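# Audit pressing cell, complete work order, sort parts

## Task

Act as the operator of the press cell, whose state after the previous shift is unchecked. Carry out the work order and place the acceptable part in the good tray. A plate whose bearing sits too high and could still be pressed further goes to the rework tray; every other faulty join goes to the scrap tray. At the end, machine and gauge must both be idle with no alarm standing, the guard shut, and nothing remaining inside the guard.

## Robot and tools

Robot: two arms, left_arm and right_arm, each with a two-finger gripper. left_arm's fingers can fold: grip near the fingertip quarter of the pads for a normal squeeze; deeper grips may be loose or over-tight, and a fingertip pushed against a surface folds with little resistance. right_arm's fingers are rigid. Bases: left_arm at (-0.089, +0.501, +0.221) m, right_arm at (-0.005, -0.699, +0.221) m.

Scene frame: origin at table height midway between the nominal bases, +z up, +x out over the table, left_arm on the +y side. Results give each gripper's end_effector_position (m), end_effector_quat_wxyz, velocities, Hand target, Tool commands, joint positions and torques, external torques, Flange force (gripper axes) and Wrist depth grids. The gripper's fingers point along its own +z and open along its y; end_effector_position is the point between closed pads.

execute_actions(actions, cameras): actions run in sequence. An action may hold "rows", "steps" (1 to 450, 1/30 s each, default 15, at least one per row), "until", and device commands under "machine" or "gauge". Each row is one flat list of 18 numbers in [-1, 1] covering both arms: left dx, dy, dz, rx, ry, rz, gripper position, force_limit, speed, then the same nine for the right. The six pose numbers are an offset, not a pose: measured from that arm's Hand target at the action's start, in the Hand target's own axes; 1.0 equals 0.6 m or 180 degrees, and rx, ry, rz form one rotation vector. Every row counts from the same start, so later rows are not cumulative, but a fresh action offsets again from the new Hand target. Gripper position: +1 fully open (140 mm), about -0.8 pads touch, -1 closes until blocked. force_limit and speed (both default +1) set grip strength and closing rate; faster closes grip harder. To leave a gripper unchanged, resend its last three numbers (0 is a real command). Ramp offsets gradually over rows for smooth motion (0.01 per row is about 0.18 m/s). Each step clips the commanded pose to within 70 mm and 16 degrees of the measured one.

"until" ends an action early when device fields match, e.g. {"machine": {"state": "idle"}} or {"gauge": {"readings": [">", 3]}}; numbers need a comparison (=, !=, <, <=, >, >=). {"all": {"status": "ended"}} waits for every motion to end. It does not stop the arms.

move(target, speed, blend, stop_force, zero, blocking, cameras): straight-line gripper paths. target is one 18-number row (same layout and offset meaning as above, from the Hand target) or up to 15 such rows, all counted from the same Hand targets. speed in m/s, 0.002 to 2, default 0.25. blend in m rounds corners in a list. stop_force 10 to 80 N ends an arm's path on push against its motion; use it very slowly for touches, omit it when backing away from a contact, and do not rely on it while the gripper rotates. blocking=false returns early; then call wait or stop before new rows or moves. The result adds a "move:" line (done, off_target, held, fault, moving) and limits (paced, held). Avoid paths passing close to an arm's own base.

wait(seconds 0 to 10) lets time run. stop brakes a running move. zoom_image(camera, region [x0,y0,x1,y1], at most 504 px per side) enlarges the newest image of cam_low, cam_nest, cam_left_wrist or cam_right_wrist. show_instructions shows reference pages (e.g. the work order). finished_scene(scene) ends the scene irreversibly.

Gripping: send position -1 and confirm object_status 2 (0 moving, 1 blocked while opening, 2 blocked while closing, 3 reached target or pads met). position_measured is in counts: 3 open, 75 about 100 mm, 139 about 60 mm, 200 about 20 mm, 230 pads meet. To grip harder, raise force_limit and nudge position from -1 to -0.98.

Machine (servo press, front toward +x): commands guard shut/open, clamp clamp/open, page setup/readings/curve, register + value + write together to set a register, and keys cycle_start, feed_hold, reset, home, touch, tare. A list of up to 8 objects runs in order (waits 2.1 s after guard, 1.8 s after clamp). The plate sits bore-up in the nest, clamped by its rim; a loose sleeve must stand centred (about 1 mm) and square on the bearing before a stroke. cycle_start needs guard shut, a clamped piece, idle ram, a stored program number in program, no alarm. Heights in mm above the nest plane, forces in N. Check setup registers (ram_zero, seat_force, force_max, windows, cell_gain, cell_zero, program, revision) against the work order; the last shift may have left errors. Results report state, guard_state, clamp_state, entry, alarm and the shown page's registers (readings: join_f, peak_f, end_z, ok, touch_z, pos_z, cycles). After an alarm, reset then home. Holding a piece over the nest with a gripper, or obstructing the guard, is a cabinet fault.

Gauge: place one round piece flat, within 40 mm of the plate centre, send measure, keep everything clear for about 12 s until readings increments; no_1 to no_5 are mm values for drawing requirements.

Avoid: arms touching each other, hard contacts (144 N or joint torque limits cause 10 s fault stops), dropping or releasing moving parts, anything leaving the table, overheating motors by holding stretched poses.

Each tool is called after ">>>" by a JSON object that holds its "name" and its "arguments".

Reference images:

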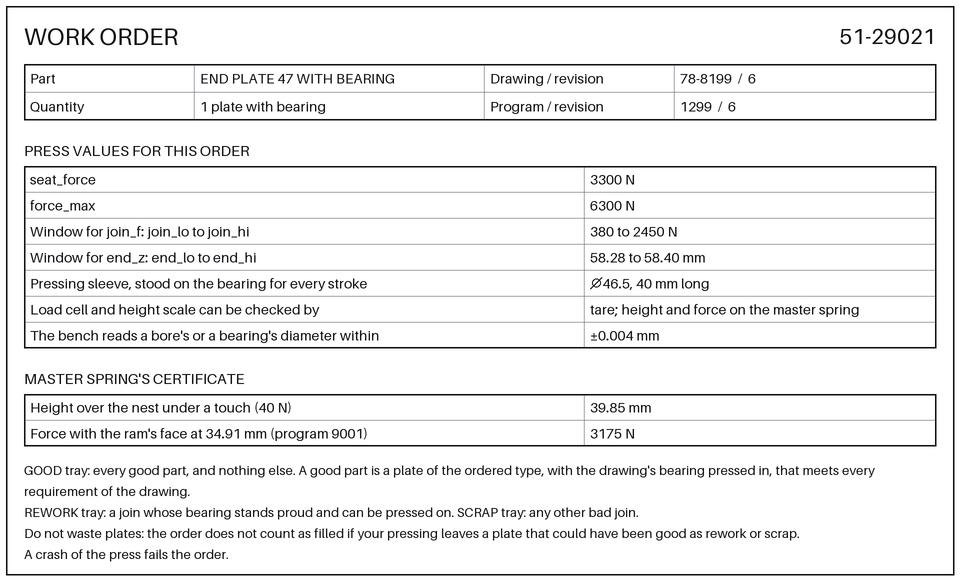

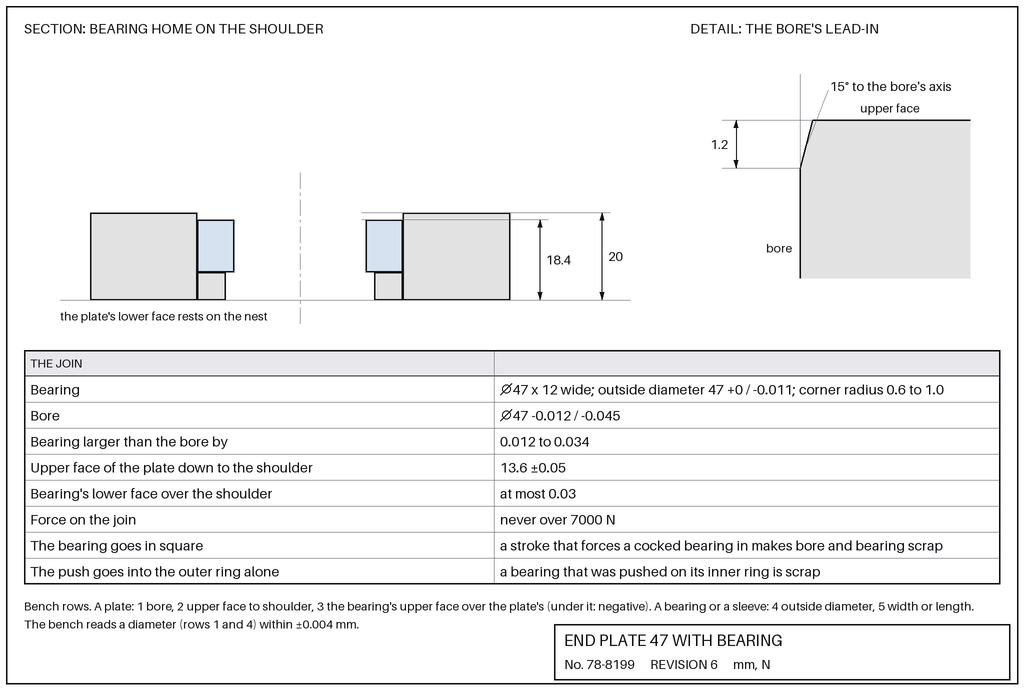

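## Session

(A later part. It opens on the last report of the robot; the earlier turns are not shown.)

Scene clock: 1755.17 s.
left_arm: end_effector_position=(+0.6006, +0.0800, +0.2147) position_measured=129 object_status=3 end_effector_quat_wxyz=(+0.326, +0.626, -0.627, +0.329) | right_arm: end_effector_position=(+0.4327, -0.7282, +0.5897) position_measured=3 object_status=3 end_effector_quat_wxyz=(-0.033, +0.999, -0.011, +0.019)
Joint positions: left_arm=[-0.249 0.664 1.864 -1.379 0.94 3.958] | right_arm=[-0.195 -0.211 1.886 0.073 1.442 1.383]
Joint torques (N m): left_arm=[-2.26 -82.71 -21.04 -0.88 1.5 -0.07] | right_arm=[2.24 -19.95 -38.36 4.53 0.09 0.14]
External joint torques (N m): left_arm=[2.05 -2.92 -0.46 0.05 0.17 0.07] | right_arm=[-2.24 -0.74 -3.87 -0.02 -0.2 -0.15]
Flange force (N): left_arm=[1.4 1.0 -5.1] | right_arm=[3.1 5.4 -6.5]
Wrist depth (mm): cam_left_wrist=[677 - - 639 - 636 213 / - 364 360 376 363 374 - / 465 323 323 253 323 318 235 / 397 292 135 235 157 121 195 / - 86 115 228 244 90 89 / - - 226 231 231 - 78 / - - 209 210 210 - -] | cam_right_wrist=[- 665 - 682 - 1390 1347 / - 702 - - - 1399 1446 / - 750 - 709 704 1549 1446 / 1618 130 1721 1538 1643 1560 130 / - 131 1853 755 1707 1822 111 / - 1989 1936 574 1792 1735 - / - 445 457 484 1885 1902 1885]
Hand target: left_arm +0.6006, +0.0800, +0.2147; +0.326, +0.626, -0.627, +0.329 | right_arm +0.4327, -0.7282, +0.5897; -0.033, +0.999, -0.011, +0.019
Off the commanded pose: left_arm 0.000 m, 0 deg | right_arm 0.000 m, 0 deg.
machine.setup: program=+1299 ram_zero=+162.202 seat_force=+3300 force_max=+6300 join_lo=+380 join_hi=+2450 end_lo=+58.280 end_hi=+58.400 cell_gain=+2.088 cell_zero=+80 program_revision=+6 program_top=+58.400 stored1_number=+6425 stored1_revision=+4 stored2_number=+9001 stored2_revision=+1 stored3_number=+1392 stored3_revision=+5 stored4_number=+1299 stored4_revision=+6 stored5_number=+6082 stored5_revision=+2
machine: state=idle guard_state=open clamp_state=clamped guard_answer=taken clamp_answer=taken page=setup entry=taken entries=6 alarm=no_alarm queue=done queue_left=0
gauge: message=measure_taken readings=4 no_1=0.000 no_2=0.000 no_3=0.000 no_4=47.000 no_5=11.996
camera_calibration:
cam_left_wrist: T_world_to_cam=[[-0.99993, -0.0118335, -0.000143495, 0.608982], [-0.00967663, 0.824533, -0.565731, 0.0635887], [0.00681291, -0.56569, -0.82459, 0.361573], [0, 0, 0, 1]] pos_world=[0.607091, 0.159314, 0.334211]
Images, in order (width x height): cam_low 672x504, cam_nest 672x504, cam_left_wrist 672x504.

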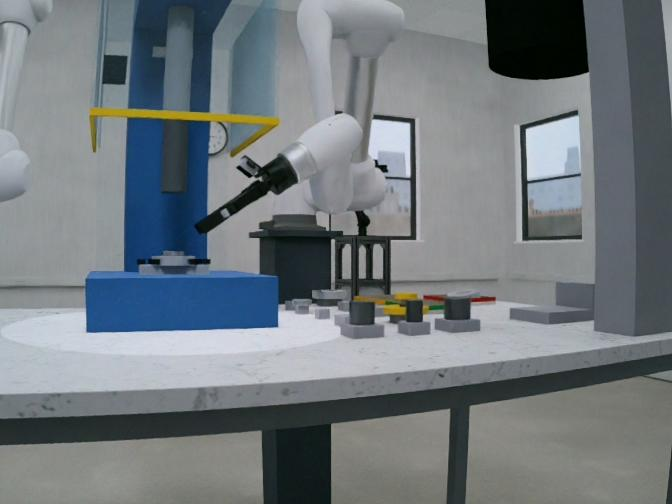

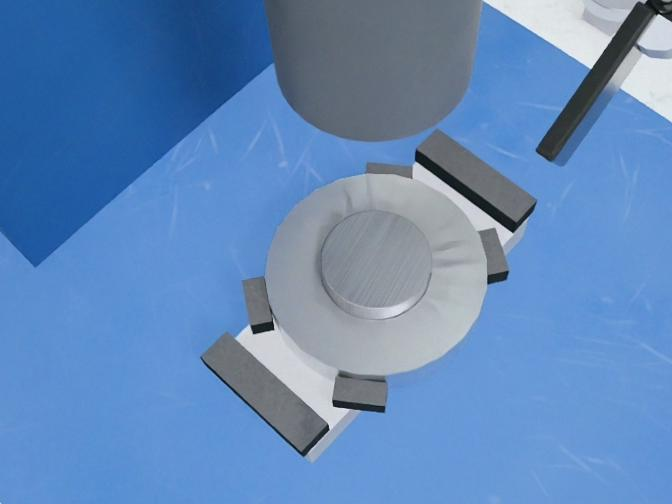

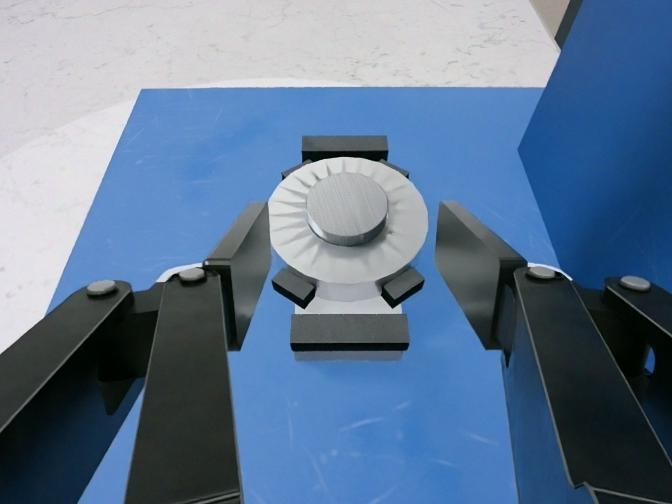

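>>> {"name": "move", "arguments": {"target": [0.0546,-0.0003,0.1205,0,0,0,-1,-1,0.5,0,0,0,0,0,0,1,1,1], "speed": 0.08, "cameras": ["cam_nest","cam_low","cam_left_wrist"]}}

>>> {"name": "zoom_image", "arguments": {"camera": "cam_nest", "region": [280, 160, 480, 330]}}

>>> {"name": "zoom_image", "arguments": {"camera": "cam_low", "region": [130, 225, 240, 285]}}

Scene clock: 1770.33 s.
left_arm: end_effector_position=(+0.6008, +0.0020, +0.2003) position_measured=235 object_status=3 end_effector_quat_wxyz=(+0.326, +0.626, -0.627, +0.329) | right_arm: end_effector_position=(+0.4327, -0.7282, +0.5897) position_measured=3 object_status=3 end_effector_quat_wxyz=(-0.033, +0.999, -0.011, +0.019)
Joint positions: left_arm=[-0.353 0.703 1.821 -1.454 0.881 3.941] | right_arm=[-0.195 -0.211 1.886 0.073 1.442 1.383]
Joint torques (N m): left_arm=[-2.08 -86.92 -21.62 -1.05 1.5 -0.04] | right_arm=[2.54 -19.83 -38.48 4.49 0.11 0.17]
External joint torques (N m): left_arm=[2.14 -2.54 -0.08 0.09 0.16 0.04] | right_arm=[-2.47 -0.87 -3.75 0.02 -0.23 -0.17]
Flange force (N): left_arm=[0.8 1.0 -5.0] | right_arm=[2.6 6.0 -6.3]
Wrist depth (mm): cam_left_wrist=[614 - - - - 609 - / 515 518 499 493 498 534 204 / 443 303 303 303 303 303 215 / 267 267 267 112 267 267 215 / 239 249 90 - 78 83 205 / - 60 69 - - 73 - / - - - - - - 62] | cam_right_wrist=[723 657 - - 657 1355 1306 / 618 - - 671 651 1455 1399 / - 748 704 - 699 1516 1506 / - 131 1792 1606 1571 1606 130 / - 141 1807 725 1707 1721 111 / - 1953 1989 588 1707 1749 1792 / - 440 450 480 1853 1971 1971]
Hand target: left_arm +0.6008, +0.0020, +0.2003; +0.326, +0.626, -0.627, +0.329 | right_arm +0.4327, -0.7282, +0.5897; -0.033, +0.999, -0.011, +0.019
Off the commanded pose: left_arm 0.000 m, 0 deg | right_arm 0.000 m, 0 deg.
machine.setup: program=+1299 ram_zero=+162.202 seat_force=+3300 force_max=+6300 join_lo=+380 join_hi=+2450 end_lo=+58.280 end_hi=+58.400 cell_gain=+2.088 cell_zero=+80 program_revision=+6 program_top=+58.400 stored1_number=+6425 stored1_revision=+4 stored2_number=+9001 stored2_revision=+1 stored3_number=+1392 stored3_revision=+5 stored4_number=+1299 stored4_revision=+6 stored5_number=+6082 stored5_revision=+2
machine: state=idle guard_state=open clamp_state=clamped guard_answer=taken clamp_answer=taken page=setup entry=taken entries=6 alarm=no_alarm queue=done queue_left=0
gauge: message=measure_taken readings=4 no_1=0.000 no_2=0.000 no_3=0.000 no_4=47.000 no_5=11.996
move: done
camera_calibration:
cam_left_wrist: T_world_to_cam=[[-0.999931, -0.0117514, -0.000200487, 0.608268], [-0.00957664, 0.824534, -0.565732, 0.119779], [0.00681343, -0.565691, -0.824589, 0.305516], [0, 0, 0, 1]] pos_world=[0.607291, 0.0812137, 0.31981]
Images, in order (width x height): cam_low 672x504, cam_nest 672x504, cam_left_wrist 672x504.

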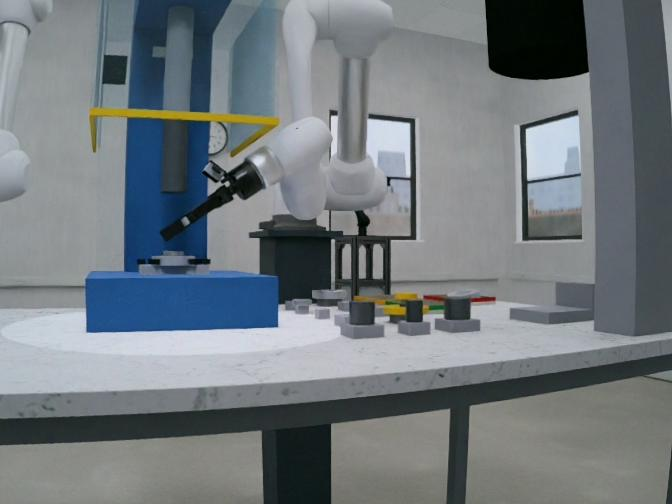

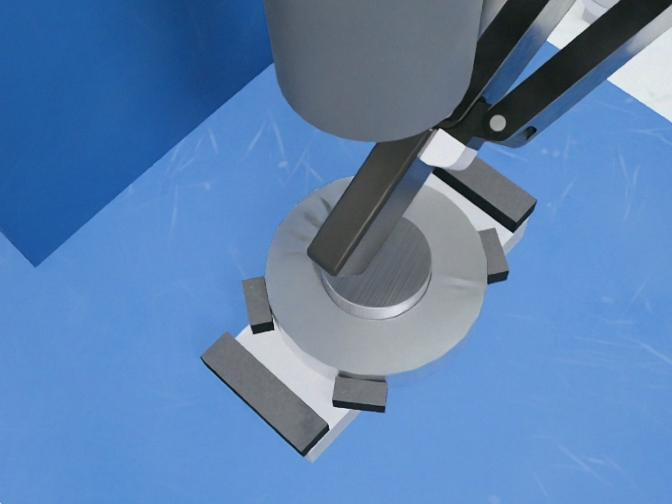

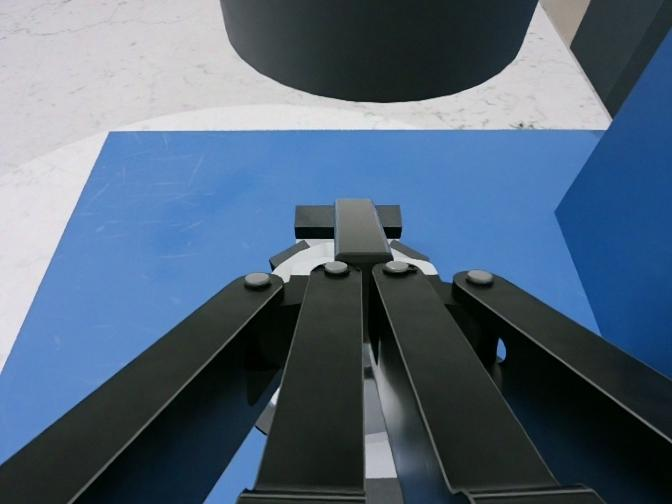

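Scaled by 2.520 from the camera's 672x504 image, which has a finer 960x720 frame.

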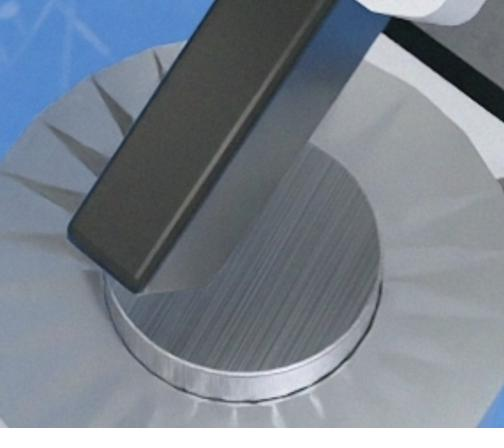

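Scaled by 4.582 from the camera's 672x504 image, which has a finer 960x720 frame.

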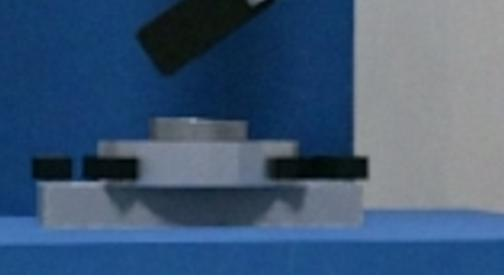

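>>> {"name": "move", "arguments": {"target": [-0.0149,0,0.0165,0,0,0,-1,-1,0.5,0,0,0,0,0,0,1,1,1], "speed": 0.03}}

>>> {"name": "move", "arguments": {"target": [-0.0137,0,0.0096,0,0,0,-1,-1,0.5,0,0,0,0,0,0,1,1,1], "speed": 0.004, "stop_force": 12, "cameras": ["cam_nest","cam_low"]}}

>>> {"name": "zoom_image", "arguments": {"camera": "cam_low", "region": [130, 235, 220, 285]}}

>>> {"name": "zoom_image", "arguments": {"camera": "cam_nest", "region": [300, 200, 460, 340]}}

Scene clock: 1779.23 s.
left_arm: end_effector_position=(+0.6009, -0.0011, +0.1873) position_measured=235 object_status=3 end_effector_quat_wxyz=(+0.326, +0.626, -0.627, +0.329) | right_arm: end_effector_position=(+0.4327, -0.7282, +0.5897) position_measured=3 object_status=3 end_effector_quat_wxyz=(-0.033, +0.999, -0.011, +0.019)
Joint positions: left_arm=[-0.357 0.722 1.819 -1.471 0.877 3.963] | right_arm=[-0.195 -0.211 1.886 0.073 1.442 1.383]
Joint torques (N m): left_arm=[-2.62 -87.53 -20.87 -1.02 1.48 -0.09] | right_arm=[2.54 -20.08 -38.48 4.48 0.1 0.2]
External joint torques (N m): left_arm=[2.41 -2.64 -0.22 0.03 0.22 0.08] | right_arm=[-2.49 -0.18 -3.67 0.03 -0.22 -0.21]
Flange force (N): left_arm=[0.7 0.7 -5.3] | right_arm=[3.6 6.3 -6.0]
Wrist depth (mm): cam_left_wrist=[580 559 586 - - 544 784 / 478 511 - - 511 510 - / 415 285 285 285 285 285 226 / 251 251 251 135 244 251 227 / 224 - 91 - 79 83 204 / - 60 69 - - 73 - / - - - - - - 62] | cam_right_wrist=[- - 659 663 - 1372 1330 / 657 797 - - - 1495 1436 / 763 702 - - 735 1506 1516 / 1655 130 1763 1372 1643 1571 125 / - 141 1777 - 1735 1668 111 / - 1953 1953 569 1777 1792 1763 / - 439 452 487 1853 1936 1936]
Hand target: left_arm +0.6009, -0.0011, +0.1873; +0.326, +0.626, -0.627, +0.329 | right_arm +0.4327, -0.7282, +0.5897; -0.033, +0.999, -0.011, +0.019
Off the commanded pose: left_arm 0.000 m, 0 deg | right_arm 0.000 m, 0 deg.
machine.setup: program=+1299 ram_zero=+162.202 seat_force=+3300 force_max=+6300 join_lo=+380 join_hi=+2450 end_lo=+58.280 end_hi=+58.400 cell_gain=+2.088 cell_zero=+80 program_revision=+6 program_top=+58.400 stored1_number=+6425 stored1_revision=+4 stored2_number=+9001 stored2_revision=+1 stored3_number=+1392 stored3_revision=+5 stored4_number=+1299 stored4_revision=+6 stored5_number=+6082 stored5_revision=+2
machine: state=idle guard_state=open clamp_state=clamped guard_answer=taken clamp_answer=taken page=setup entry=taken entries=6 alarm=no_alarm queue=done queue_left=0
gauge: message=measure_taken readings=4 no_1=0.000 no_2=0.000 no_3=0.000 no_4=47.000 no_5=11.996
move: done

Scene clock: 1781.73 s.
left_arm: end_effector_position=(+0.6009, -0.0011, +0.1796) position_measured=235 object_status=3 end_effector_quat_wxyz=(+0.326, +0.626, -0.627, +0.329) | right_arm: end_effector_position=(+0.4327, -0.7282, +0.5897) position_measured=3 object_status=3 end_effector_quat_wxyz=(-0.033, +0.999, -0.011, +0.019)
Joint positions: left_arm=[-0.357 0.733 1.819 -1.48 0.876 3.977] | right_arm=[-0.195 -0.211 1.886 0.073 1.442 1.383]
Joint torques (N m): left_arm=[-1.7 -80.15 -17.57 0.05 -0.57 -0.1] | right_arm=[2.49 -19.94 -38.47 4.49 0.11 0.2]
External joint torques (N m): left_arm=[1.65 -10.29 -3.06 -1.03 2.28 0.1] | right_arm=[-2.44 -0.7 -3.75 0.02 -0.23 -0.21]
Flange force (N): left_arm=[8.5 2.6 -10.7] | right_arm=[2.9 6.0 -6.2]
Wrist depth (mm): cam_left_wrist=[577 573 550 569 573 575 789 / 477 481 484 310 481 498 195 / 282 275 274 274 274 272 197 / 242 242 242 112 211 242 205 / 221 226 91 - 79 85 205 / - 60 69 - - 73 - / - - - - - - 61] | cam_right_wrist=[643 - 659 647 - 1322 1347 / - 748 669 678 - 1417 1417 / 740 738 697 671 730 1475 1446 / 1606 131 1681 1594 1594 1527 130 / - 141 1777 - 1763 1655 111 / - 1989 1919 583 2147 1792 1822 / - 442 456 481 1936 1971 1822]
Hand target: left_arm +0.6009, -0.0011, +0.1796; +0.326, +0.626, -0.627, +0.329 (not the last commanded pose) | right_arm +0.4327, -0.7282, +0.5897; -0.033, +0.999, -0.011, +0.019
Off the commanded pose: left_arm 0.002 m, 0 deg | right_arm 0.000 m, 0 deg.
machine.setup: program=+1299 ram_zero=+162.202 seat_force=+3300 force_max=+6300 join_lo=+380 join_hi=+2450 end_lo=+58.280 end_hi=+58.400 cell_gain=+2.088 cell_zero=+80 program_revision=+6 program_top=+58.400 stored1_number=+6425 stored1_revision=+4 stored2_number=+9001 stored2_revision=+1 stored3_number=+1392 stored3_revision=+5 stored4_number=+1299 stored4_revision=+6 stored5_number=+6082 stored5_revision=+2
machine: state=idle guard_state=open clamp_state=clamped guard_answer=taken clamp_answer=taken page=setup entry=taken entries=6 alarm=no_alarm queue=done queue_left=0
gauge: message=measure_taken readings=4 no_1=0.000 no_2=0.000 no_3=0.000 no_4=47.000 no_5=11.996
move: contact (left_arm)
Images, in order (width x height): cam_low 672x504, cam_nest 672x504.

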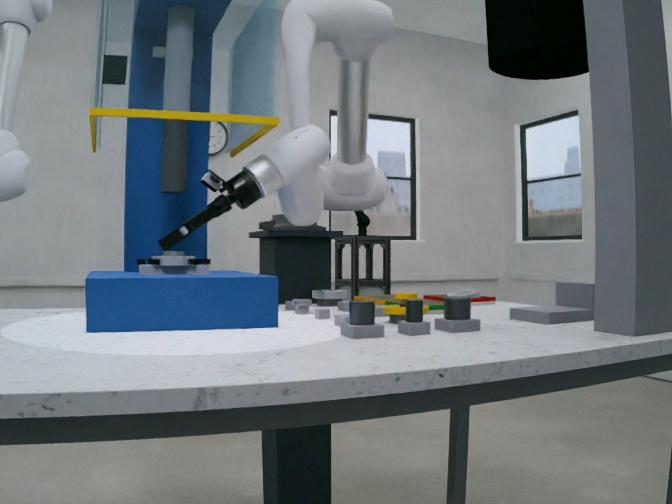

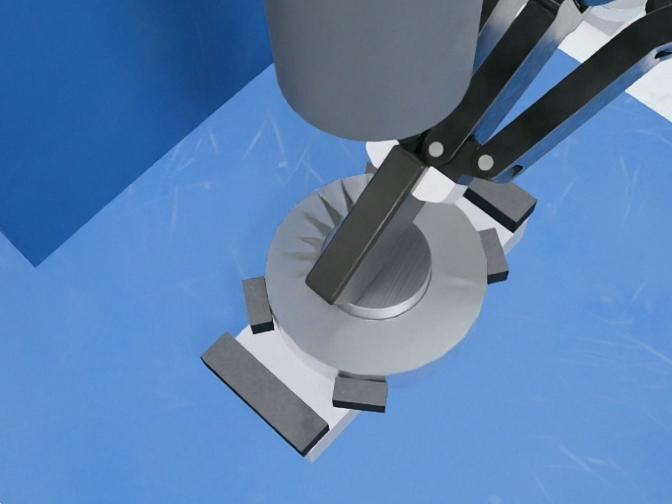

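Scaled by 5.600 from the camera's 672x504 image, which has a finer 960x720 frame.

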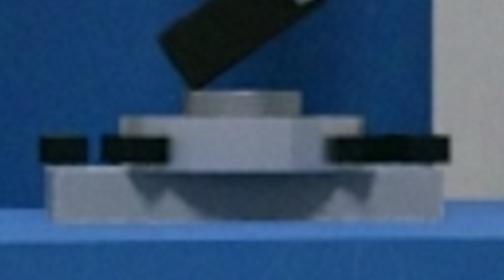

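Scaled by 3.150 from the camera's 672x504 image, which has a finer 960x720 frame.

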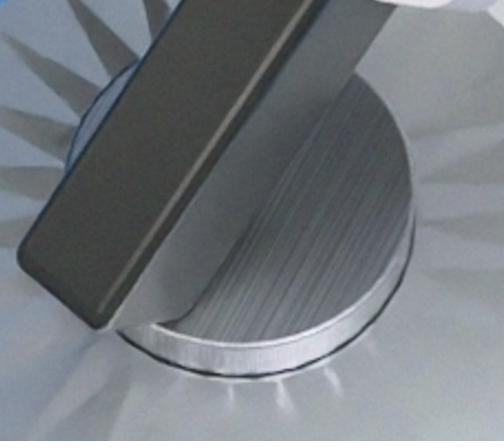

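>>> {"name": "move", "arguments": {"target": [[0.0137,0,-0.0096,0,0,0,-1,-1,0.5,0,0,0,0,0,0,1,1,1],[-0.0546,0.0003,-0.1205,0,0,0,-1,-1,0.5,0,0,0,0,0,0,1,1,1]], "speed": [0.03,0.15], "blend": [0.004,0], "cameras": ["cam_nest","cam_low"]}}

>>> {"name": "zoom_image", "arguments": {"camera": "cam_low", "region": [130, 235, 220, 285]}}

>>> {"name": "zoom_image", "arguments": {"camera": "cam_nest", "region": [300, 200, 460, 340]}}

Scene clock: 1792.83 s.
left_arm: end_effector_position=(+0.6007, +0.0770, +0.1940) position_measured=235 object_status=3 end_effector_quat_wxyz=(+0.326, +0.626, -0.627, +0.329) | right_arm: end_effector_position=(+0.4327, -0.7282, +0.5897) position_measured=3 object_status=3 end_effector_quat_wxyz=(-0.033, +0.999, -0.011, +0.019)
Joint positions: left_arm=[-0.253 0.693 1.864 -1.403 0.932 3.993] | right_arm=[-0.195 -0.211 1.886 0.073 1.442 1.383]
Joint torques (N m): left_arm=[-2.22 -84.6 -19.94 -0.93 1.55 -0.07] | right_arm=[2.46 -19.91 -38.59 4.48 0.12 0.15]
External joint torques (N m): left_arm=[2.09 -2.38 -0.17 0.09 0.2 0.07] | right_arm=[-2.38 -0.82 -3.64 0.03 -0.23 -0.15]
Flange force (N): left_arm=[0.8 0.9 -4.8] | right_arm=[2.6 5.8 -6.1]
Wrist depth (mm): cam_left_wrist=[583 598 585 598 586 555 224 / 504 331 341 278 341 330 - / 437 295 295 227 279 288 238 / 260 260 259 135 254 259 206 / 231 - 91 - 79 83 205 / - 60 69 - - 73 - / - - - - - - 62] | cam_right_wrist=[651 - - 625 628 1338 1322 / 671 - - 661 675 1408 1399 / - 740 - 723 1355 1455 1436 / - 130 1707 1953 1630 1538 130 / - 141 1822 758 1707 1721 111 / - 1936 1936 586 1721 1792 1807 / - 441 456 485 1919 1936 1936]
Hand target: left_arm +0.6007, +0.0769, +0.1940; +0.326, +0.626, -0.627, +0.329 | right_arm +0.4327, -0.7282, +0.5897; -0.033, +0.999, -0.011, +0.019
Off the commanded pose: left_arm 0.000 m, 0 deg | right_arm 0.000 m, 0 deg.
machine.setup: program=+1299 ram_zero=+162.202 seat_force=+3300 force_max=+6300 join_lo=+380 join_hi=+2450 end_lo=+58.280 end_hi=+58.400 cell_gain=+2.088 cell_zero=+80 program_revision=+6 program_top=+58.400 stored1_number=+6425 stored1_revision=+4 stored2_number=+9001 stored2_revision=+1 stored3_number=+1392 stored3_revision=+5 stored4_number=+1299 stored4_revision=+6 stored5_number=+6082 stored5_revision=+2
machine: state=idle guard_state=open clamp_state=clamped guard_answer=taken clamp_answer=taken page=setup entry=taken entries=6 alarm=no_alarm queue=done queue_left=0
gauge: message=measure_taken readings=4 no_1=0.000 no_2=0.000 no_3=0.000 no_4=47.000 no_5=11.996
move: done
Images, in order (width x height): cam_low 672x504, cam_nest 672x504.

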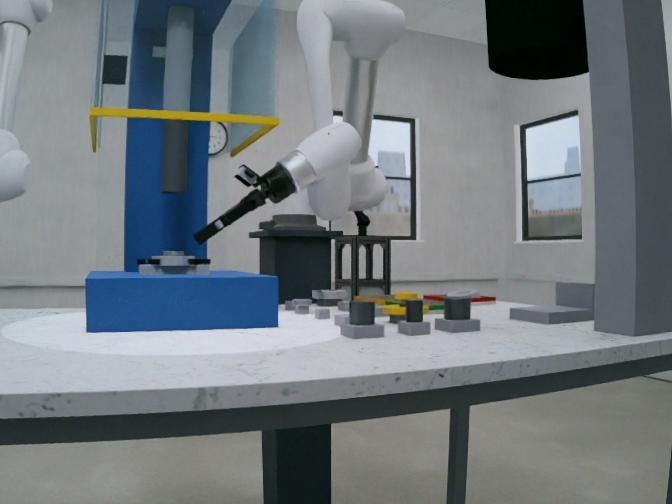

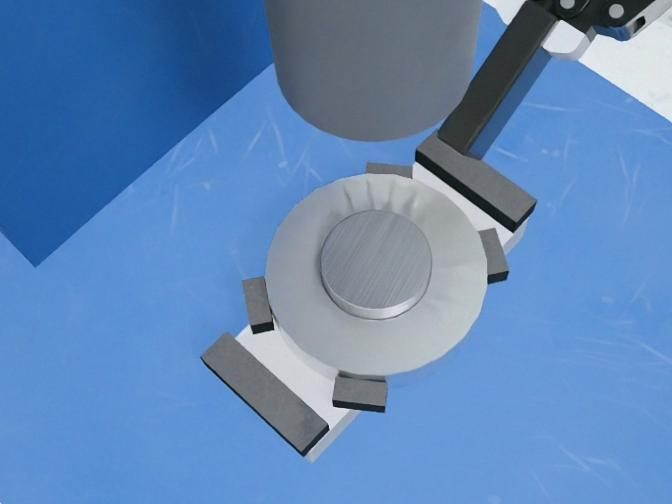

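Scaled by 5.600 from the camera's 672x504 image, which has a finer 960x720 frame.

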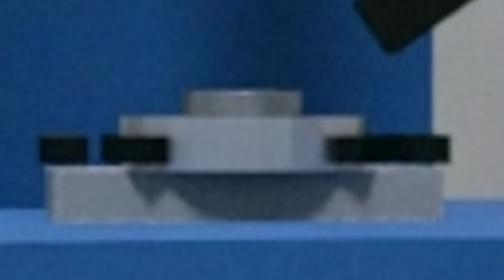

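Scaled by 3.150 from the camera's 672x504 image, which has a finer 960x720 frame.

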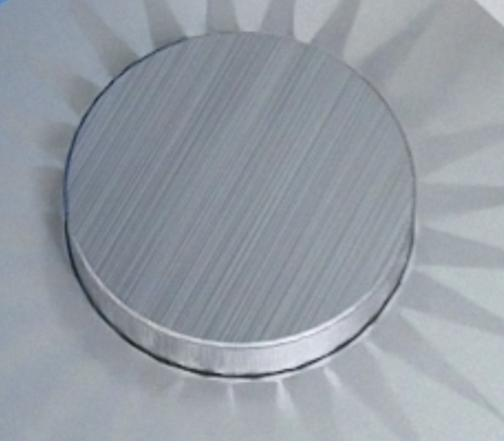

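>>> {"name": "move", "arguments": {"target": [[-0.1601,0,-0.3621,0,0,0,-1,-1,0.5,0,0,0,0,0,0,1,1,1],[-0.2926,-0.5938,-0.4931,0,0,0,-1,-1,0.5,0,0,0,0,0,0,1,1,1]], "speed": [0.25,0.35], "blend": [0.05,0], "cameras": ["cam_left_wrist","cam_low"]}}

>>> {"name": "execute_actions", "arguments": {"actions": [{"rows":[[0,0,0,0,0,0,0.2,-1,0.5,0,0,0,0,0,0,1,1,1]],"steps":50}], "cameras": ["cam_left_wrist"]}}

Scene clock: 1811.03 s.
left_arm: end_effector_position=(+0.9570, +0.4202, +0.2203) position_measured=235 object_status=3 end_effector_quat_wxyz=(+0.326, +0.626, -0.627, +0.329) | right_arm: end_effector_position=(+0.4327, -0.7282, +0.5897) position_measured=3 object_status=3 end_effector_quat_wxyz=(-0.033, +0.999, -0.011, +0.019)
Joint positions: left_arm=[0.161 1.112 0.897 -0.961 1.436 3.589] | right_arm=[-0.195 -0.211 1.886 0.073 1.442 1.383]
Joint torques (N m): left_arm=[-1.94 -128.05 -36.71 0.14 0.83 -0.12] | right_arm=[2.12 -19.81 -38.48 4.48 0.09 0.15]
External joint torques (N m): left_arm=[1.76 -1.66 0.46 0.02 0.17 0.12] | right_arm=[-2.17 -0.59 -3.71 0.03 -0.21 -0.15]
Flange force (N): left_arm=[0.6 5.1 -1.6] | right_arm=[3.2 5.3 -6.1]
Wrist depth (mm): cam_left_wrist=[2450 638 604 648 627 456 443 / 2041 548 - 544 - 408 410 / 1699 470 471 - 442 457 437 / 413 427 - 110 425 417 416 / 377 - 90 - 79 83 371 / - 60 69 - - 73 - / - - - - - - 62] | cam_right_wrist=[678 667 - - - 1372 1347 / - - 693 697 - 1426 1436 / - 769 706 763 706 1560 1506 / 1735 130 1707 1516 1571 1560 130 / - 141 1792 772 1681 1749 111 / - 1953 2008 584 1902 1792 1838 / - 441 458 483 655 1936 1902]
Hand target: left_arm +0.9570, +0.4200, +0.2203; +0.326, +0.626, -0.627, +0.329 | right_arm +0.4327, -0.7282, +0.5897; -0.033, +0.999, -0.011, +0.019
Off the commanded pose: left_arm 0.000 m, 0 deg | right_arm 0.000 m, 0 deg.
machine.setup: program=+1299 ram_zero=+162.202 seat_force=+3300 force_max=+6300 join_lo=+380 join_hi=+2450 end_lo=+58.280 end_hi=+58.400 cell_gain=+2.088 cell_zero=+80 program_revision=+6 program_top=+58.400 stored1_number=+6425 stored1_revision=+4 stored2_number=+9001 stored2_revision=+1 stored3_number=+1392 stored3_revision=+5 stored4_number=+1299 stored4_revision=+6 stored5_number=+6082 stored5_revision=+2
machine: state=idle guard_state=open clamp_state=clamped guard_answer=taken clamp_answer=taken page=setup entry=taken entries=6 alarm=no_alarm queue=done queue_left=0
gauge: message=measure_taken readings=4 no_1=0.000 no_2=0.000 no_3=0.000 no_4=47.000 no_5=11.996
move: done
camera_calibration:
cam_left_wrist: T_world_to_cam=[[-0.999928, -0.01203, -0.000248878, 0.969515], [-0.00977807, 0.824452, -0.565847, -0.210123], [0.00701234, -0.565804, -0.82451, 0.556047], [0, 0, 0, 1]] pos_world=[0.963491, 0.499514, 0.339811]
Images, in order (width x height): cam_low 672x504, cam_left_wrist 672x504.

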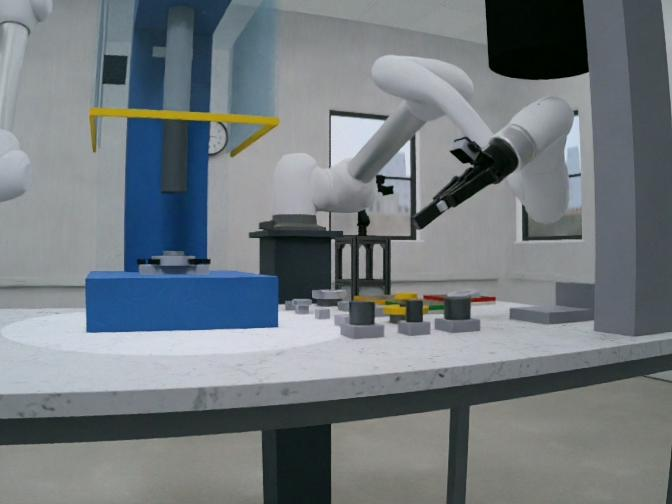

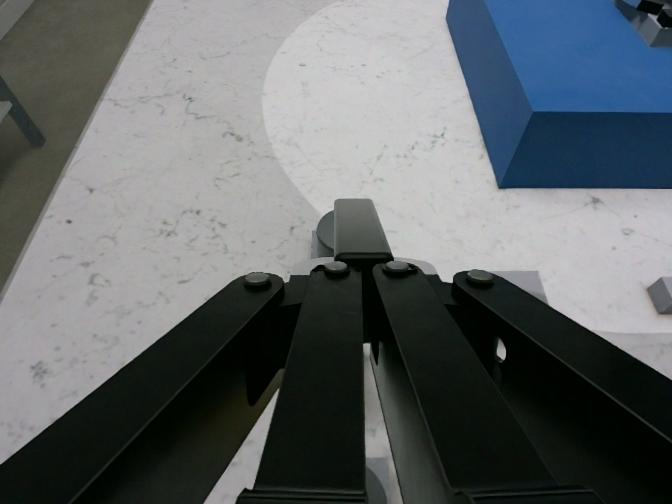

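Scene clock: 1812.90 s.
left_arm: end_effector_position=(+0.9570, +0.4200, +0.2203) position_measured=104 object_status=3 end_effector_quat_wxyz=(+0.326, +0.626, -0.627, +0.329) | right_arm: end_effector_position=(+0.4327, -0.7282, +0.5897) position_measured=3 object_status=3 end_effector_quat_wxyz=(-0.033, +0.999, -0.011, +0.019)
Joint positions: left_arm=[0.161 1.112 0.897 -0.961 1.436 3.589] | right_arm=[-0.195 -0.211 1.886 0.073 1.442 1.383]
Joint torques (N m): left_arm=[-1.81 -128.79 -36.71 0.14 0.75 -0.06] | right_arm=[2.25 -19.98 -38.45 4.5 0.1 0.19]
External joint torques (N m): left_arm=[1.87 -1.09 0.28 0.05 0.23 0.06] | right_arm=[-2.13 -0.93 -3.8 0.01 -0.21 -0.19]
Flange force (N): left_arm=[0.0 3.2 -1.7] | right_arm=[2.7 5.2 -6.3]
Wrist depth (mm): cam_left_wrist=[2424 675 604 650 - - 460 / 2060 533 544 559 523 409 388 / 498 472 473 471 471 452 463 / 414 413 151 369 396 135 416 / - 79 362 370 350 103 89 / - - 335 321 341 - - / - - 305 285 299 - -] | cam_right_wrist=[- 671 645 - - 1347 1372 / - - - 709 669 1465 1399 / 769 - - - 711 1506 1426 / 794 130 1694 - 1630 1583 130 / - 142 1853 783 1681 1668 111 / - 1919 1953 577 1763 1721 1838 / - 442 453 482 1936 1936 1902]
Hand target: left_arm +0.9570, +0.4200, +0.2203; +0.326, +0.626, -0.627, +0.329 | right_arm +0.4327, -0.7282, +0.5897; -0.033, +0.999, -0.011, +0.019
Off the commanded pose: left_arm 0.000 m, 0 deg | right_arm 0.000 m, 0 deg.
machine.setup: program=+1299 ram_zero=+162.202 seat_force=+3300 force_max=+6300 join_lo=+380 join_hi=+2450 end_lo=+58.280 end_hi=+58.400 cell_gain=+2.088 cell_zero=+80 program_revision=+6 program_top=+58.400 stored1_number=+6425 stored1_revision=+4 stored2_number=+9001 stored2_revision=+1 stored3_number=+1392 stored3_revision=+5 stored4_number=+1299 stored4_revision=+6 stored5_number=+6082 stored5_revision=+2
machine: state=idle guard_state=open clamp_state=clamped guard_answer=taken clamp_answer=taken page=setup entry=taken entries=6 alarm=no_alarm queue=done queue_left=0
gauge: message=measure_taken readings=4 no_1=0.000 no_2=0.000 no_3=0.000 no_4=47.000 no_5=11.996
camera_calibration:
cam_left_wrist: T_world_to_cam=[[-0.999931, -0.0117517, -0.000198575, 0.96936], [-0.00957707, 0.824455, -0.565847, -0.210154], [0.00681339, -0.565806, -0.82451, 0.556127], [0, 0, 0, 1]] pos_world=[0.963491, 0.499314, 0.339811]
Images, in order (width x height): cam_left_wrist 672x504.

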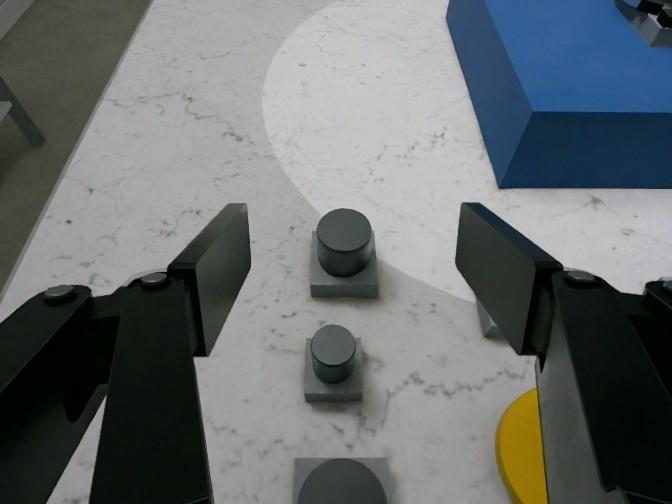

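>>> {"name": "zoom_image", "arguments": {"camera": "cam_left_wrist", "region": [294, 190, 394, 310]}}

Scaled by 4.200 from the camera's 672x504 image, which has a finer 960x720 frame.

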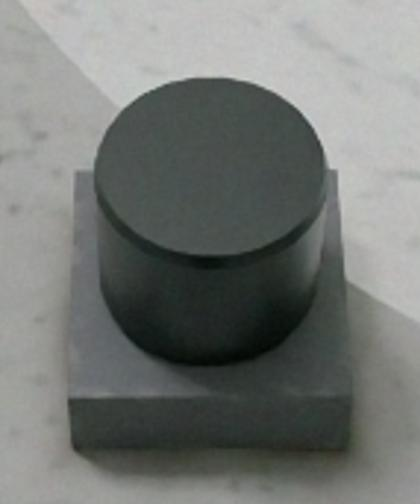

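>>> {"name": "move", "arguments": {"target": [-0.0648,-0.0033,0.198,0,0,0,0.2,-1,0.5,0,0,0,0,0,0,1,1,1], "speed": 0.15, "cameras": ["cam_left_wrist","cam_low"]}}

>>> {"name": "zoom_image", "arguments": {"camera": "cam_left_wrist", "region": [240, 180, 460, 380]}}

>>> {"name": "zoom_image", "arguments": {"camera": "cam_low", "region": [310, 230, 510, 350]}}

Scene clock: 1828.37 s.
left_arm: end_effector_position=(+0.9592, +0.3445, +0.1204) position_measured=104 object_status=3 end_effector_quat_wxyz=(+0.326, +0.626, -0.627, +0.329) | right_arm: end_effector_position=(+0.4327, -0.7282, +0.5897) position_measured=3 object_status=3 end_effector_quat_wxyz=(-0.033, +0.999, -0.011, +0.019)
Joint positions: left_arm=[0.09 1.193 0.926 -1.005 1.323 3.646] | right_arm=[-0.195 -0.211 1.886 0.073 1.442 1.383]
Joint torques (N m): left_arm=[-1.8 -129.2 -34.32 -0.04 0.91 -0.14] | right_arm=[1.9 -19.7 -38.5 4.52 0.11 0.19]
External joint torques (N m): left_arm=[1.25 -1.65 0.37 0.04 0.2 0.14] | right_arm=[-1.88 -0.69 -3.61 -0.02 -0.22 -0.19]
Flange force (N): left_arm=[1.0 4.3 -1.8] | right_arm=[2.9 4.7 -5.9]
Wrist depth (mm): cam_left_wrist=[455 455 456 - - 345 274 / 383 382 382 381 381 368 289 / 330 329 330 330 324 331 322 / 291 296 151 224 277 135 291 / - 79 254 248 255 103 89 / - - 235 235 234 - - / - - 213 187 214 - -] | cam_right_wrist=[- - - 643 - 1355 1364 / 725 - - - 588 1475 1381 / 706 697 - - - 1465 1455 / 1707 131 1749 1643 1630 1594 130 / - 141 1735 - 1707 1655 111 / - 2046 1853 592 1763 1822 1694 / - 442 452 484 1869 1838 1869]
Hand target: left_arm +0.9593, +0.3447, +0.1205; +0.326, +0.626, -0.627, +0.329 | right_arm +0.4327, -0.7282, +0.5897; -0.033, +0.999, -0.011, +0.019
Off the commanded pose: left_arm 0.000 m, 0 deg | right_arm 0.000 m, 0 deg.
machine.setup: program=+1299 ram_zero=+162.202 seat_force=+3300 force_max=+6300 join_lo=+380 join_hi=+2450 end_lo=+58.280 end_hi=+58.400 cell_gain=+2.088 cell_zero=+80 program_revision=+6 program_top=+58.400 stored1_number=+6425 stored1_revision=+4 stored2_number=+9001 stored2_revision=+1 stored3_number=+1392 stored3_revision=+5 stored4_number=+1299 stored4_revision=+6 stored5_number=+6082 stored5_revision=+2
machine: state=idle guard_state=open clamp_state=clamped guard_answer=taken clamp_answer=taken page=setup entry=taken entries=6 alarm=no_alarm queue=done queue_left=0
gauge: message=measure_taken readings=4 no_1=0.000 no_2=0.000 no_3=0.000 no_4=47.000 no_5=11.996
move: done
camera_calibration:
cam_left_wrist: T_world_to_cam=[[-0.999932, -0.0116377, -0.0000342725, 0.970666], [-0.00957605, 0.824456, -0.565845, -0.204415], [0.00661341, -0.565806, -0.824512, 0.431219], [0, 0, 0, 1]] pos_world=[0.965791, 0.423814, 0.239911]
Images, in order (width x height): cam_low 672x504, cam_left_wrist 672x504.

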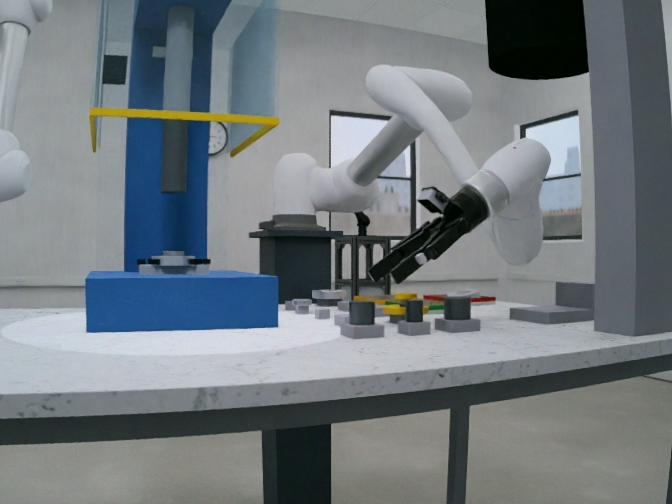

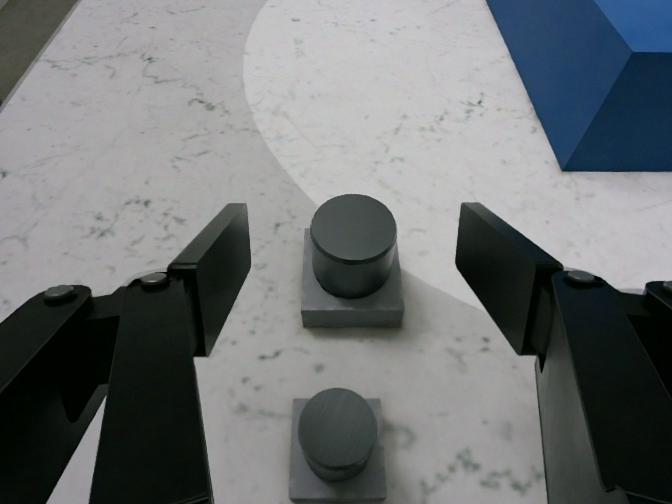

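Scaled by 2.291 from the camera's 672x504 image, which has a finer 960x720 frame.

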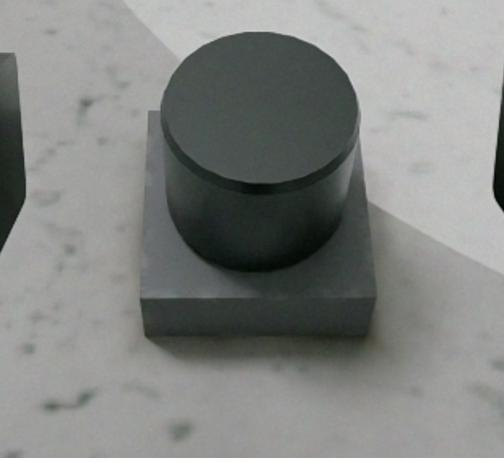

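Scaled by 2.520 from the camera's 672x504 image, which has a finer 960x720 frame.

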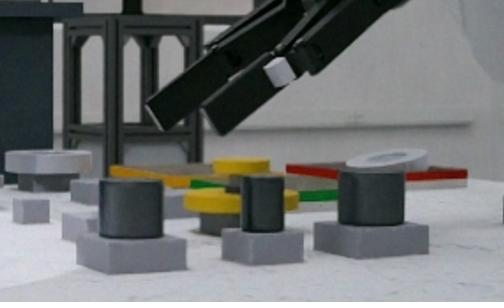

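>>> {"name": "move", "arguments": {"target": [-0.0473,0,0.114,0,0,0,0.2,-1,0.5,0,0,0,0,0,0,1,1,1], "speed": 0.06, "cameras": ["cam_left_wrist","cam_low"]}}

>>> {"name": "zoom_image", "arguments": {"camera": "cam_low", "region": [310, 230, 510, 350]}}

Scene clock: 1843.97 s.
left_arm: end_effector_position=(+0.9595, +0.3046, +0.0581) position_measured=104 object_status=3 end_effector_quat_wxyz=(+0.326, +0.626, -0.627, +0.329) | right_arm: end_effector_position=(+0.4327, -0.7282, +0.5897) position_measured=3 object_status=3 end_effector_quat_wxyz=(-0.033, +0.999, -0.011, +0.019)
Joint positions: left_arm=[0.052 1.256 0.917 -1.034 1.268 3.677] | right_arm=[-0.195 -0.211 1.886 0.073 1.442 1.383]
Joint torques (N m): left_arm=[-1.83 -130.58 -32.58 -0.09 0.98 -0.13] | right_arm=[2.42 -19.78 -38.51 4.49 0.13 0.17]
External joint torques (N m): left_arm=[1 -0.65 0.21 -0.01 0.2 0.13] | right_arm=[-2.35 -0.9 -3.68 0.01 -0.25 -0.17]
Flange force (N): left_arm=[0.1 1.9 -1.3] | right_arm=[2.5 5.7 -6.1]
Wrist depth (mm): cam_left_wrist=[334 333 334 321 334 335 272 / 280 280 280 280 281 281 262 / 242 242 249 156 242 242 244 / 213 214 151 144 166 135 214 / - 79 187 173 184 125 89 / - - 173 173 172 - - / - - 157 137 157 - -] | cam_right_wrist=[659 - 647 645 607 1390 1322 / 641 - - - 675 1417 1417 / 702 750 - - 706 1495 1495 / 1668 130 1655 - 1655 1583 130 / - 142 1807 - 1707 1749 111 / - 1936 2026 583 1606 1749 1807 / - 443 457 483 1885 1919 1971]
Hand target: left_arm +0.9596, +0.3047, +0.0582; +0.326, +0.626, -0.627, +0.329 | right_arm +0.4327, -0.7282, +0.5897; -0.033, +0.999, -0.011, +0.019
Off the commanded pose: left_arm 0.000 m, 0 deg | right_arm 0.000 m, 0 deg.
machine.setup: program=+1299 ram_zero=+162.202 seat_force=+3300 force_max=+6300 join_lo=+380 join_hi=+2450 end_lo=+58.280 end_hi=+58.400 cell_gain=+2.088 cell_zero=+80 program_revision=+6 program_top=+58.400 stored1_number=+6425 stored1_revision=+4 stored2_number=+9001 stored2_revision=+1 stored3_number=+1392 stored3_revision=+5 stored4_number=+1299 stored4_revision=+6 stored5_number=+6082 stored5_revision=+2
machine: state=idle guard_state=open clamp_state=clamped guard_answer=taken clamp_answer=taken page=setup entry=taken entries=6 alarm=no_alarm queue=done queue_left=0
gauge: message=measure_taken readings=4 no_1=0.000 no_2=0.000 no_3=0.000 no_4=47.000 no_5=11.996
move: done
camera_calibration:
cam_left_wrist: T_world_to_cam=[[-0.999931, -0.0117517, -0.000198575, 0.970571], [-0.00957707, 0.824455, -0.565847, -0.206767], [0.00681339, -0.565806, -0.82451, 0.35708], [0, 0, 0, 1]] pos_world=[0.966091, 0.383914, 0.177611]
Images, in order (width x height): cam_low 672x504, cam_left_wrist 672x504.

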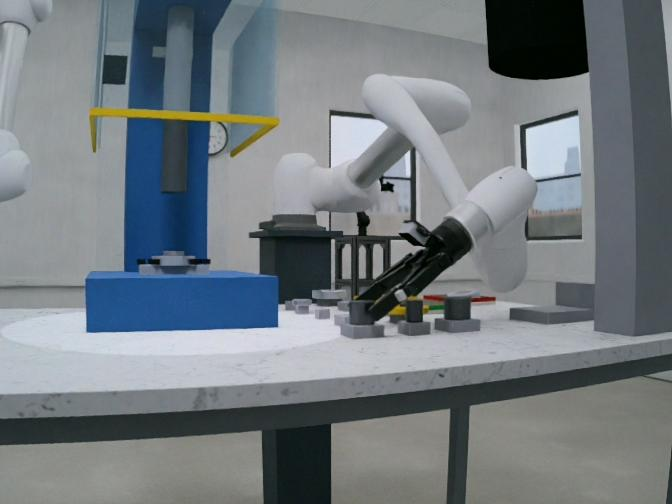

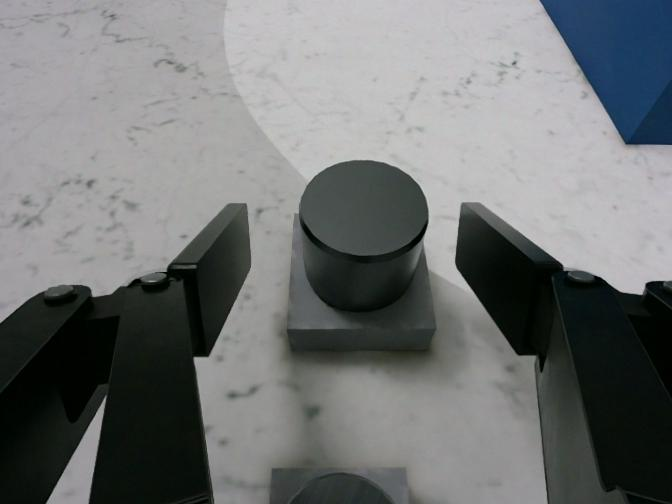

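Scaled by 2.520 from the camera's 672x504 image, which has a finer 960x720 frame.

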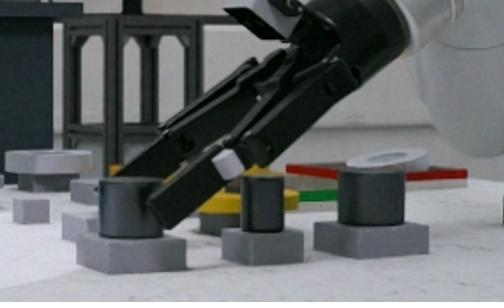

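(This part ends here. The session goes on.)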